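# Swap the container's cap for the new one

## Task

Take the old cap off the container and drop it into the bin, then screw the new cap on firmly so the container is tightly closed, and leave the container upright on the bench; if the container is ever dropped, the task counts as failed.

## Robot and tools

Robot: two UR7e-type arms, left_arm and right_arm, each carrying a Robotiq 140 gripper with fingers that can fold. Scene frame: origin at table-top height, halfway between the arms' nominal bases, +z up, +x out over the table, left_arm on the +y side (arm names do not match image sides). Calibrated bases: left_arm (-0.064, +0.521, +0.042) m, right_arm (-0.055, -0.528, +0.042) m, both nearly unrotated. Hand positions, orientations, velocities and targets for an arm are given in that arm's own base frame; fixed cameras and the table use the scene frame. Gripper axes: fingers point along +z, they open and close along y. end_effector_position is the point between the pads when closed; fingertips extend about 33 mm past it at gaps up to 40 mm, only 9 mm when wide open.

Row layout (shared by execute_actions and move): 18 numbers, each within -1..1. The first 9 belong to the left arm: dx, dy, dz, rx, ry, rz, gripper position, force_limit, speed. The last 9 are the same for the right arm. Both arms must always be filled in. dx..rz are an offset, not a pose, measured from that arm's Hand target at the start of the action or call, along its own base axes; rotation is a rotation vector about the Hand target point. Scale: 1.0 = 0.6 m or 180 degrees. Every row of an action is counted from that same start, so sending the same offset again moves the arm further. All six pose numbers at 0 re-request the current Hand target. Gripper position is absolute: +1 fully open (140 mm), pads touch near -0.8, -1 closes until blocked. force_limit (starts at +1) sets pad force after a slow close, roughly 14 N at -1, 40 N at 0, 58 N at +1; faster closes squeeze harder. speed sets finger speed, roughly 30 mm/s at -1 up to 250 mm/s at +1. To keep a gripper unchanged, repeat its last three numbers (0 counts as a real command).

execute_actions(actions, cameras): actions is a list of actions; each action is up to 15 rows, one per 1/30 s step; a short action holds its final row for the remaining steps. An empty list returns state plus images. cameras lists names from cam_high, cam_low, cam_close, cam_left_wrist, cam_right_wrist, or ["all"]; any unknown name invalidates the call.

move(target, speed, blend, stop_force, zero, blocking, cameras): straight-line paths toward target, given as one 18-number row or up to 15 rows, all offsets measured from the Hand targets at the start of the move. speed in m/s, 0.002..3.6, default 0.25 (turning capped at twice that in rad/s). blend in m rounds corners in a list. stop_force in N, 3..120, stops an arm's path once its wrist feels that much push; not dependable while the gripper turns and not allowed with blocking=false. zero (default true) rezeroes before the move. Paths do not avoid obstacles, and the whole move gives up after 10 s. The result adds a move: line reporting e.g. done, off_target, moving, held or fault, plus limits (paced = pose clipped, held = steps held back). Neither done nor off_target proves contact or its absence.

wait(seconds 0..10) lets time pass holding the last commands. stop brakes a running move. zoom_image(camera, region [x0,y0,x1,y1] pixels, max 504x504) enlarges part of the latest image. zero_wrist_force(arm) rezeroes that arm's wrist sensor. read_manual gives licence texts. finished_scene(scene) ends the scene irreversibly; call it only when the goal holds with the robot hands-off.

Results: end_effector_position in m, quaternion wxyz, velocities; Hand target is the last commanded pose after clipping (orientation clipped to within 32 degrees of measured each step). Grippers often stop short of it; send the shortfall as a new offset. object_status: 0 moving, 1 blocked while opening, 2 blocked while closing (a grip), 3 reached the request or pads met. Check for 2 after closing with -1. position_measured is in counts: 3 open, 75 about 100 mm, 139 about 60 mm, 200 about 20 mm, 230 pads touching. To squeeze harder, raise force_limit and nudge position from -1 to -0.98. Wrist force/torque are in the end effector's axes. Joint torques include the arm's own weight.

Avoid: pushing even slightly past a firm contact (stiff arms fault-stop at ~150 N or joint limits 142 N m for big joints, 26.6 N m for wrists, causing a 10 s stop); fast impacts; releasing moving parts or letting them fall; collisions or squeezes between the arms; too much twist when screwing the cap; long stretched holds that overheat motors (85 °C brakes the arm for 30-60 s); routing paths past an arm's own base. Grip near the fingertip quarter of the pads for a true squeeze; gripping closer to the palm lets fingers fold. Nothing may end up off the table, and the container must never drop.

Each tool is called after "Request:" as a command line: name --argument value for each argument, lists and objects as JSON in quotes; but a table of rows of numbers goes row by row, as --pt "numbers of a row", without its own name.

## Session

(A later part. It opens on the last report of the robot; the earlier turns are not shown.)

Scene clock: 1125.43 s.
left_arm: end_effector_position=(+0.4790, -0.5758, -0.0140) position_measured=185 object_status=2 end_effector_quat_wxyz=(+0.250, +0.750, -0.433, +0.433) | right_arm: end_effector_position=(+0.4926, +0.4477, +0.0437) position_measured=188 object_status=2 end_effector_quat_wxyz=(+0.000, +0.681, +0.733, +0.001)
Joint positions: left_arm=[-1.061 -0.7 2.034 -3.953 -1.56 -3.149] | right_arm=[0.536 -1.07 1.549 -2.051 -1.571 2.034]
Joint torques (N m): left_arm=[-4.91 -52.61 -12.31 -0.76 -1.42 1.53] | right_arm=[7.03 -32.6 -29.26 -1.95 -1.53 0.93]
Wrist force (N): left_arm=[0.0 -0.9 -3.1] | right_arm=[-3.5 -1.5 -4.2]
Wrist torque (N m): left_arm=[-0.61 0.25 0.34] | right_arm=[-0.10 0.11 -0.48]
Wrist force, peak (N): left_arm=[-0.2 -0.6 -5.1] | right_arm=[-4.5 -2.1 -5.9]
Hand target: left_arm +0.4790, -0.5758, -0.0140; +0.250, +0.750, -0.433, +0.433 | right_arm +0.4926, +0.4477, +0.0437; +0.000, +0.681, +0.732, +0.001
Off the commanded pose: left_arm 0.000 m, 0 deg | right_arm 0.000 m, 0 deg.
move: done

Request:
move --pt "0 0 0 0 0 0 -1 1 -1 0 0 0 0 0 0 -0.38 -1 -1" --pt "0 0 0 0 0 0 -1 1 -1 0 0 0.033 0 0 0 -0.38 -1 -1" --pt "0 0 0 0 0 0 -1 1 -1 -0.0003 0.0001 0.033 0 0 0.19 -0.38 -1 -1" --pt "0 0 0 0 0 0 -1 1 -1 -0.0003 0.0001 0.033 0 0 0.19 -0.15 -1 -1" --pt "0 0 0 0 0 0 -1 1 -1 -0.0003 0.0001 -0.0025 0 0 0.19 -0.15 -1 -1" --speed '[0.05,0.05,0.4,0.1,0.06]' --blend '[0,0.002,0,0,0]' --cameras '["cam_close","cam_right_wrist"]'

Request:
zoom_image --camera "cam_close" --region '[185, 270, 245, 380]'

Scene clock: 1201.27 s.
left_arm: end_effector_position=(+0.4790, -0.5758, -0.0140) position_measured=185 object_status=2 end_effector_quat_wxyz=(+0.250, +0.750, -0.433, +0.433) | right_arm: end_effector_position=(+0.4924, +0.4478, +0.0420) position_measured=148 object_status=3 end_effector_quat_wxyz=(+0.000, +0.435, +0.900, +0.001)
Joint positions: left_arm=[-1.061 -0.7 2.034 -3.953 -1.56 -3.149] | right_arm=[0.536 -1.069 1.551 -2.054 -1.571 1.437]
Joint torques (N m): left_arm=[-5.04 -51.87 -12.98 -0.75 -1.41 1.48] | right_arm=[-4.99 -52.97 -29.87 -1.09 -1.87 -1.64]
Wrist force (N): left_arm=[0.5 0.4 -0.6] | right_arm=[-2.0 -0.4 -2.4]
Wrist torque (N m): left_arm=[-0.15 0.23 0.14] | right_arm=[-0.09 0.12 -0.04]
Wrist force, peak (N): left_arm=[0.5 -0.9 -3.5] | right_arm=[-3.8 -1.5 -5.0]
Hand target: left_arm +0.4790, -0.5758, -0.0140; +0.250, +0.750, -0.433, +0.433 | right_arm +0.4925, +0.4478, +0.0422; +0.000, +0.435, +0.900, +0.001
Off the commanded pose: left_arm 0.000 m, 0 deg | right_arm 0.000 m, 0 deg.
move: done
Images, in order (width x height): cam_close 672x504, cam_right_wrist 672x504.

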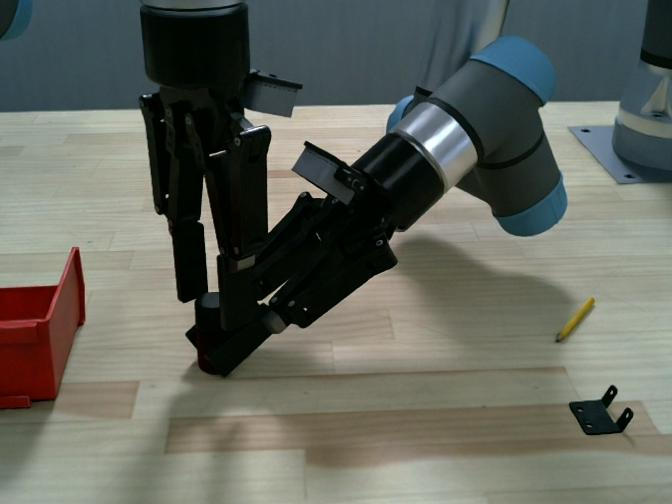

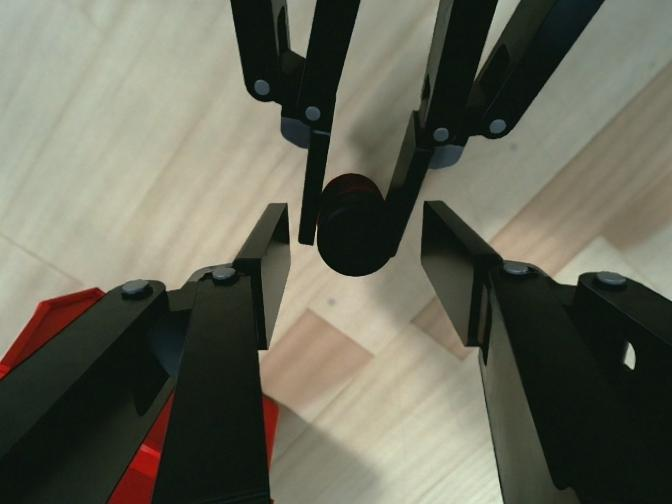

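Scaled by 4.582 from the camera's 672x504 image, which has a finer 960x720 frame.

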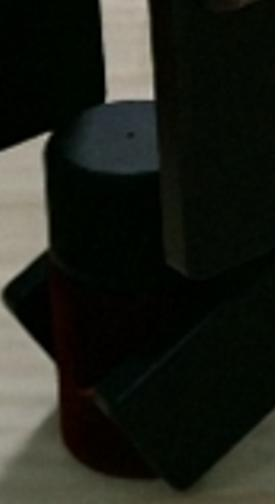

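Request:
move --pt "0 0 0 0 0 0 -1 1 -1 0 0 0 0 0 0 -1 1 0.3" --speed '[0.05]'

Request:
move --pt "0 0 0 0 0 0 -1 1 -1 0.0004 0.0 0 0 0 -0.17 -1 1 0.3" --speed '[0.25]'

Scene clock: 1210.00 s.
left_arm: end_effector_position=(+0.4790, -0.5758, -0.0140) position_measured=185 object_status=2 end_effector_quat_wxyz=(+0.250, +0.750, -0.433, +0.433) | right_arm: end_effector_position=(+0.4925, +0.4478, +0.0423) position_measured=188 object_status=2 end_effector_quat_wxyz=(+0.000, +0.435, +0.900, +0.001)
Joint positions: left_arm=[-1.061 -0.7 2.034 -3.953 -1.56 -3.149] | right_arm=[0.536 -1.069 1.551 -2.054 -1.571 1.437]
Joint torques (N m): left_arm=[-5.37 -52.21 -13.32 -0.8 -1.42 1.4] | right_arm=[2.42 -37.63 -24.09 -3.44 -0.48 -1.43]
Wrist force (N): left_arm=[0.8 -1.8 0.2] | right_arm=[-1.5 -5.2 -11.8]
Wrist torque (N m): left_arm=[-0.06 0.23 0.11] | right_arm=[0.10 0.09 -0.05]
Wrist force, peak (N): left_arm=[1.3 -1.9 -0.4] | right_arm=[-1.5 -5.2 -12.4]
Hand target: left_arm +0.4790, -0.5758, -0.0140; +0.250, +0.750, -0.433, +0.433 | right_arm +0.4925, +0.4478, +0.0422; +0.000, +0.435, +0.900, +0.001
Off the commanded pose: left_arm 0.000 m, 0 deg | right_arm 0.000 m, 0 deg.
move: done

Scene clock: 1211.57 s.
left_arm: end_effector_position=(+0.4790, -0.5758, -0.0140) position_measured=185 object_status=2 end_effector_quat_wxyz=(+0.250, +0.750, -0.433, +0.433) | right_arm: end_effector_position=(+0.4927, +0.4478, +0.0422) position_measured=188 object_status=2 end_effector_quat_wxyz=(+0.000, +0.657, +0.754, +0.001)
Joint positions: left_arm=[-1.061 -0.7 2.034 -3.953 -1.56 -3.149] | right_arm=[0.536 -1.068 1.55 -2.054 -1.571 1.971]
Joint torques (N m): left_arm=[-4.8 -51.94 -12.76 -0.82 -1.4 1.47] | right_arm=[6.57 -32.28 -29.71 -2.7 -1.46 1.76]
Wrist force (N): left_arm=[-0.1 -2.2 -4.0] | right_arm=[-4.1 -2.5 -4.9]
Wrist torque (N m): left_arm=[-0.68 0.25 0.37] | right_arm=[-0.09 0.11 -0.59]
Wrist force, peak (N): left_arm=[0.2 -1.4 -6.2] | right_arm=[-1.6 -5.4 -12.5]
Hand target: left_arm +0.4790, -0.5758, -0.0140; +0.250, +0.750, -0.433, +0.433 | right_arm +0.4927, +0.4478, +0.0422; +0.000, +0.657, +0.753, +0.001
Off the commanded pose: left_arm 0.000 m, 0 deg | right_arm 0.000 m, 0 deg.
move: done

Request:
move --pt "0 0 0 0 0 0 -1 1 -1 0.0002 -0.0005 0 0 0 -0.17 -1 1 0.3" --speed '[0.25]'

Scene clock: 1219.07 s.
left_arm: end_effector_position=(+0.4790, -0.5758, -0.0140) position_measured=185 object_status=2 end_effector_quat_wxyz=(+0.250, +0.750, -0.433, +0.433) | right_arm: end_effector_position=(+0.4929, +0.4475, +0.0423) position_measured=188 object_status=2 end_effector_quat_wxyz=(+0.001, +0.833, +0.553, +0.000)
Joint positions: left_arm=[-1.061 -0.7 2.034 -3.953 -1.56 -3.149] | right_arm=[0.536 -1.068 1.55 -2.053 -1.572 2.505]
Joint torques (N m): left_arm=[-4.69 -52.23 -13.01 -0.83 -1.32 1.38] | right_arm=[6.21 -35.28 -31.86 -3.56 -1.59 1.74]
Wrist force (N): left_arm=[1.0 -3.1 -2.7] | right_arm=[-6.1 -2.4 -0.8]
Wrist torque (N m): left_arm=[-0.74 0.24 0.36] | right_arm=[-0.17 0.12 -0.66]
Wrist force, peak (N): left_arm=[0.4 -2.0 -5.2] | right_arm=[-8.5 -1.9 -7.3]
Hand target: left_arm +0.4790, -0.5758, -0.0140; +0.250, +0.750, -0.433, +0.433 | right_arm +0.4928, +0.4475, +0.0422; +0.001, +0.833, +0.553, +0.000
Off the commanded pose: left_arm 0.000 m, 0 deg | right_arm 0.000 m, 0 deg.
move: done

Request:
move --pt "0 0 0 0 0 0 -1 1 -1 0.0 -0.0005 0 0 0 -0.17 -1 1 0.3" --speed '[0.25]'

Scene clock: 1228.87 s.
left_arm: end_effector_position=(+0.4790, -0.5758, -0.0140) position_measured=185 object_status=2 end_effector_quat_wxyz=(+0.250, +0.750, -0.433, +0.433) | right_arm: end_effector_position=(+0.4928, +0.4472, +0.0422) position_measured=188 object_status=2 end_effector_quat_wxyz=(+0.001, +0.949, +0.314, +0.000)
Joint positions: left_arm=[-1.061 -0.7 2.034 -3.953 -1.56 -3.149] | right_arm=[0.536 -1.068 1.55 -2.052 -1.572 3.039]
Joint torques (N m): left_arm=[-4.48 -51.55 -12.95 -0.84 -0.49 1.45] | right_arm=[3.07 -45.28 -30.22 -2.61 -4.22 1.1]
Wrist force (N): left_arm=[3.1 -0.5 3.1] | right_arm=[-2.5 -5.5 -2.6]
Wrist torque (N m): left_arm=[-0.67 0.09 0.40] | right_arm=[0.09 0.13 -0.55]
Wrist force, peak (N): left_arm=[3.6 -0.4 4.6] | right_arm=[-5.8 -4.4 -6.1]
Hand target: left_arm +0.4790, -0.5758, -0.0140; +0.250, +0.750, -0.433, +0.433 | right_arm +0.4928, +0.4472, +0.0422; +0.001, +0.949, +0.314, +0.000
Off the commanded pose: left_arm 0.000 m, 0 deg | right_arm 0.000 m, 0 deg.
move: done

Request:
move --pt "0 0 0 0 0 0 -1 1 -1 0 0 0 0 0 0 -0.4 -1 -1" --pt "0 0 0 0 0 0 -1 1 -1 0 0 0.033 0 0 0 -0.4 -1 -1" --pt "0 0 0 0 0 0 -1 1 -1 -0.0006 0.0006 0.033 0 0 0.47 -0.4 -1 -1" --pt "0 0 0 0 0 0 -1 1 -1 -0.0006 0.0006 0.033 0 0 0.47 -0.2 -1 -1" --pt "0 0 0 0 0 0 -1 1 -1 -0.0006 0.0006 0 0 0 0.47 -0.2 -1 -1" --speed '[0.05,0.05,0.6,0.1,0.06]' --blend '[0,0.002,0,0,0]' --cameras '["cam_right_wrist"]'

Request:
move --pt "0 0 0 0 0 0 -1 1 -1 0 0 0 0 0 0 -1 1 0.8" --speed '[0.05]'

Request:
move --pt "0 0 0 0 0 0 -1 1 -1 0.0004 0.0 0 0 0 -0.17 -1 1 0.8" --speed '[0.2]'

Scene clock: 1275.57 s.
left_arm: end_effector_position=(+0.4790, -0.5758, -0.0140) position_measured=185 object_status=2 end_effector_quat_wxyz=(+0.250, +0.750, -0.433, +0.433) | right_arm: end_effector_position=(+0.4924, +0.4475, +0.0420) position_measured=154 object_status=3 end_effector_quat_wxyz=(+0.000, +0.491, +0.871, +0.000) end_effector_velocity=(+0.000, -0.002, +0.001) end_effector_angular_velocity=(-0.003, +0.002, -0.001)
Joint positions: left_arm=[-1.061 -0.7 2.034 -3.953 -1.56 -3.149] | right_arm=[0.536 -1.069 1.552 -2.055 -1.571 1.563]
Joint velocities: left_arm=[within noise] | right_arm=[-0.002 0 -0.002 0.006 -0.002 0]
Joint torques (N m): left_arm=[-4.39 -50.16 -12.88 -0.9 1.07 1.4] | right_arm=[2.25 -51.2 -28.98 -1.24 -1.85 -1.68]
Wrist force (N): left_arm=[0.7 0.6 -1.3] | right_arm=[-2.2 -0.1 -2.3]
Wrist torque (N m): left_arm=[-0.09 0.21 0.14] | right_arm=[-0.05 0.15 -0.05]
Wrist force, peak (N): left_arm=[5.8 0.3 0.2] | right_arm=[-2.7 -5.3 -2.2]
Hand target: left_arm +0.4790, -0.5758, -0.0140; +0.250, +0.750, -0.433, +0.433 | right_arm +0.4925, +0.4476, +0.0422; +0.000, +0.491, +0.871, +0.001
Off the commanded pose: left_arm 0.000 m, 0 deg | right_arm 0.000 m, 0 deg.
move: done
Images, in order (width x height): cam_right_wrist 672x504.

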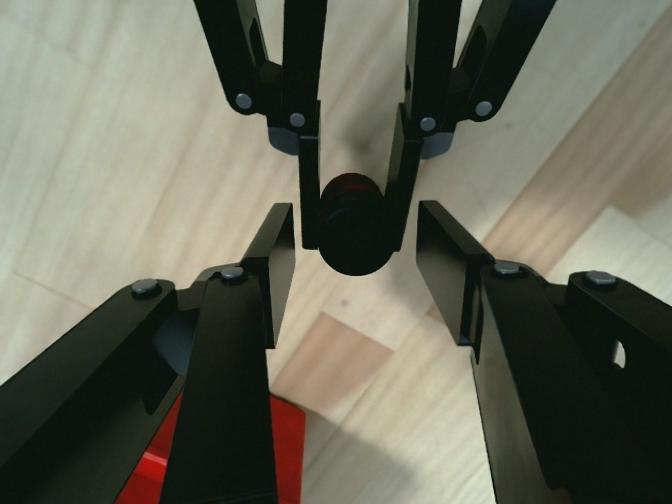

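Scene clock: 1276.07 s.
left_arm: end_effector_position=(+0.4790, -0.5758, -0.0140) position_measured=185 object_status=2 end_effector_quat_wxyz=(+0.250, +0.750, -0.433, +0.433) | right_arm: end_effector_position=(+0.4925, +0.4476, +0.0422) position_measured=190 object_status=2 end_effector_quat_wxyz=(+0.000, +0.491, +0.871, +0.001)
Joint positions: left_arm=[-1.061 -0.7 2.034 -3.953 -1.56 -3.149] | right_arm=[0.536 -1.069 1.551 -2.054 -1.571 1.563]
Joint torques (N m): left_arm=[-4.75 -50.03 -12.88 -0.89 0.93 1.34] | right_arm=[6 -44.98 -24.91 -1.7 -1.63 -1.52]
Wrist force (N): left_arm=[1.3 0.7 0.4] | right_arm=[-1.6 -2.3 -11.6]
Wrist torque (N m): left_arm=[-0.09 0.21 0.15] | right_arm=[-0.07 0.09 -0.05]
Wrist force, peak (N): left_arm=[1.3 1.3 -1.4] | right_arm=[-1.5 -2.1 -13.3]
Hand target: left_arm +0.4790, -0.5758, -0.0140; +0.250, +0.750, -0.433, +0.433 | right_arm +0.4925, +0.4476, +0.0422; +0.000, +0.491, +0.871, +0.001
Off the commanded pose: left_arm 0.000 m, 0 deg | right_arm 0.000 m, 0 deg.
move: done

Scene clock: 1277.87 s.
left_arm: end_effector_position=(+0.4790, -0.5758, -0.0140) position_measured=185 object_status=2 end_effector_quat_wxyz=(+0.250, +0.750, -0.433, +0.433) | right_arm: end_effector_position=(+0.4927, +0.4475, +0.0422) position_measured=190 object_status=2 end_effector_quat_wxyz=(+0.000, +0.703, +0.711, +0.001)
Joint positions: left_arm=[-1.061 -0.7 2.034 -3.953 -1.56 -3.149] | right_arm=[0.536 -1.069 1.55 -2.054 -1.571 2.097]
Joint torques (N m): left_arm=[-4.66 -49.88 -12.73 -1.11 0.56 1.34] | right_arm=[6.86 -30.16 -26.56 -1.79 -1.82 1.49]
Wrist force (N): left_arm=[-1.0 -0.5 -1.6] | right_arm=[-3.6 -0.9 -9.3]
Wrist torque (N m): left_arm=[-0.69 0.23 0.51] | right_arm=[0.00 0.11 -0.62]
Wrist force, peak (N): left_arm=[-2.3 0.8 -3.9] | right_arm=[-1.8 -2.0 -12.9]
Hand target: left_arm +0.4790, -0.5758, -0.0140; +0.250, +0.750, -0.433, +0.433 | right_arm +0.4927, +0.4476, +0.0422; +0.000, +0.704, +0.711, +0.001
Off the commanded pose: left_arm 0.000 m, 0 deg | right_arm 0.000 m, 0 deg.
move: done

Request:
move --pt "0 0 0 0 0 0 -1 1 -1 0 0 0 0 0 0 -0.4 -1 -1" --pt "0 0 0 0 0 0 -1 1 -1 0 0 0.04 0 0 0 -0.4 -1 -1" --pt "0 0 0 0 0 0 -1 1 -1 0 0 0.3 0 0 0 -0.4 -1 -1" --speed '[0.05,0.04,0.25]' --blend '[0,0.003,0]' --cameras '["cam_close"]'

Request:
zoom_image --camera "cam_close" --region '[175, 270, 255, 380]'

Scene clock: 1306.57 s.
left_arm: end_effector_position=(+0.4790, -0.5758, -0.0140) position_measured=185 object_status=2 end_effector_quat_wxyz=(+0.250, +0.750, -0.433, +0.433) | right_arm: end_effector_position=(+0.4927, +0.4476, +0.2221) position_measured=179 object_status=3 end_effector_quat_wxyz=(+0.000, +0.703, +0.711, +0.000)
Joint positions: left_arm=[-1.061 -0.7 2.034 -3.953 -1.56 -3.149] | right_arm=[0.536 -1.183 1.242 -1.63 -1.571 2.097]
Joint torques (N m): left_arm=[-5.22 -48.64 -12.68 -3.06 -0.63 1.32] | right_arm=[-1.02 -42.72 -33.38 -1.28 -2.21 -0.14]
Wrist force (N): left_arm=[-0.1 0.4 -0.6] | right_arm=[-2.0 -0.6 -2.4]
Wrist torque (N m): left_arm=[-0.07 0.25 0.14] | right_arm=[-0.14 0.10 0.03]
Wrist force, peak (N): left_arm=[2.1 2.9 -1.0] | right_arm=[-3.7 -1.0 -9.4]
Hand target: left_arm +0.4790, -0.5758, -0.0140; +0.250, +0.750, -0.433, +0.433 | right_arm +0.4927, +0.4476, +0.2222; +0.000, +0.704, +0.711, +0.001
Off the commanded pose: left_arm 0.000 m, 0 deg | right_arm 0.000 m, 0 deg.
move: done
Images, in order (width x height): cam_close 672x504.

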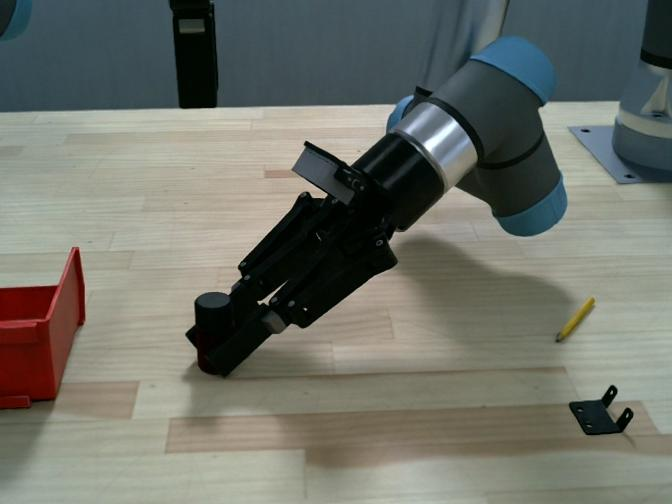

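Scaled by 4.582 from the camera's 672x504 image, which has a finer 960x720 frame.

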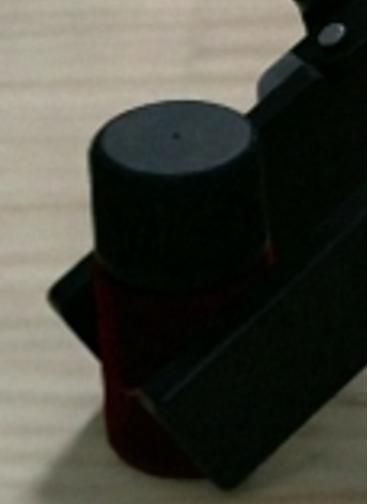

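Request:
move --pt "0 0 0 0 0 0 -0.1 -1 -1 0 0 0 0 0 0 -0.4 -1 -1" --pt "-0.0217 0.0375 0.025 0 0 0 -0.1 -1 -1 0 0 0 0 0 0 -0.4 -1 -1" --pt "-0.1 0.1732 0.1155 0 0 0 -0.1 -1 -1 0 0 0 0 0 0 -0.4 -1 -1" --speed '[0.03,0.03,0.15]' --blend '[0,0.003,0]' --cameras '["cam_close","cam_high"]'

Request:
zoom_image --camera "cam_close" --region '[175, 270, 255, 380]'

Scene clock: 1319.23 s.
left_arm: end_effector_position=(+0.4190, -0.4719, +0.0553) position_measured=141 object_status=3 end_effector_quat_wxyz=(+0.250, +0.750, -0.433, +0.433) | right_arm: end_effector_position=(+0.4927, +0.4476, +0.2222) position_measured=179 object_status=3 end_effector_quat_wxyz=(+0.000, +0.704, +0.711, +0.001)
Joint positions: left_arm=[-1.065 -0.968 2.397 -4.047 -1.556 -3.151] | right_arm=[0.536 -1.183 1.241 -1.63 -1.571 2.097]
Joint torques (N m): left_arm=[-3.5 -42.52 -5.35 -0.8 1.03 -2.09] | right_arm=[-7.77 -47.16 -32.15 -1.16 -2.19 1.21]
Wrist force (N): left_arm=[-1.0 0.4 -0.1] | right_arm=[-2.2 -0.4 -2.4]
Wrist torque (N m): left_arm=[-0.08 0.25 0.13] | right_arm=[-0.10 0.15 0.02]
Wrist force, peak (N): left_arm=[-1.0 0.4 -2.4] | right_arm=[-2.2 -0.6 -2.8]
Hand target: left_arm +0.4190, -0.4719, +0.0553; +0.250, +0.750, -0.433, +0.433 | right_arm +0.4927, +0.4476, +0.2222; +0.000, +0.704, +0.711, +0.001
Off the commanded pose: left_arm 0.000 m, 0 deg | right_arm 0.000 m, 0 deg.
move: done
Images, in order (width x height): cam_high 672x504, cam_close 672x504.

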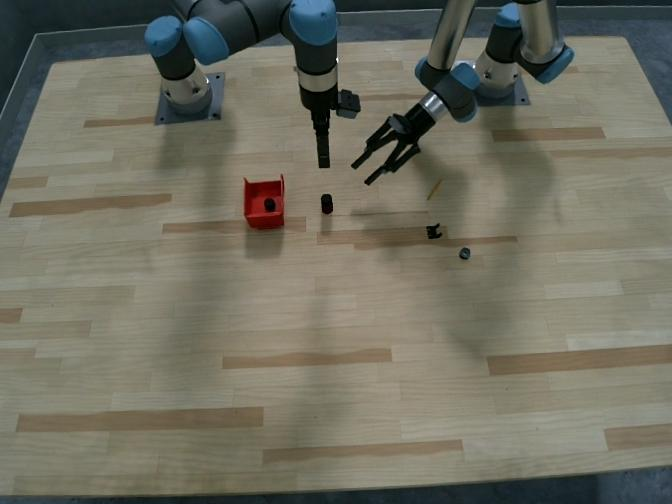

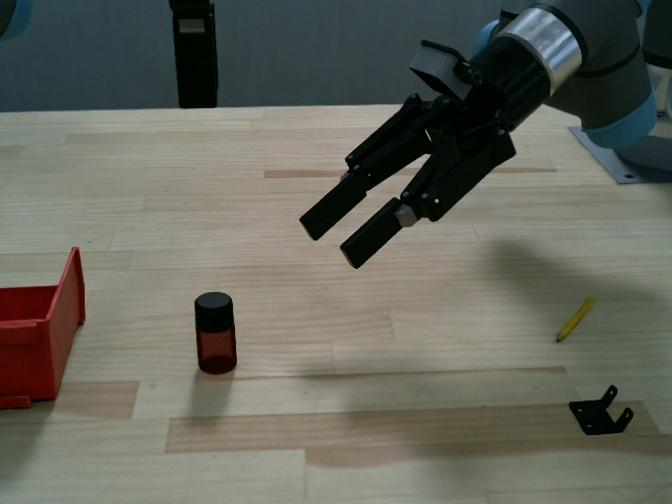

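Scaled by 4.582 from the camera's 672x504 image, which has a finer 960x720 frame.

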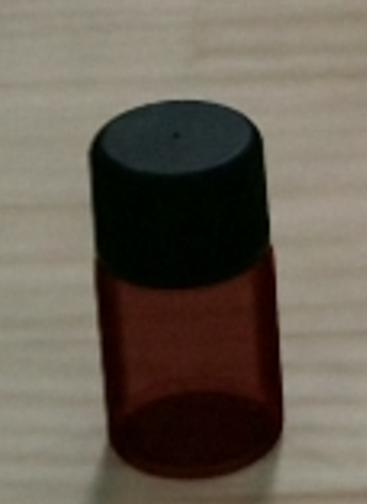

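Request:
finished_scene --scene 2

The scene is finished: the task was done.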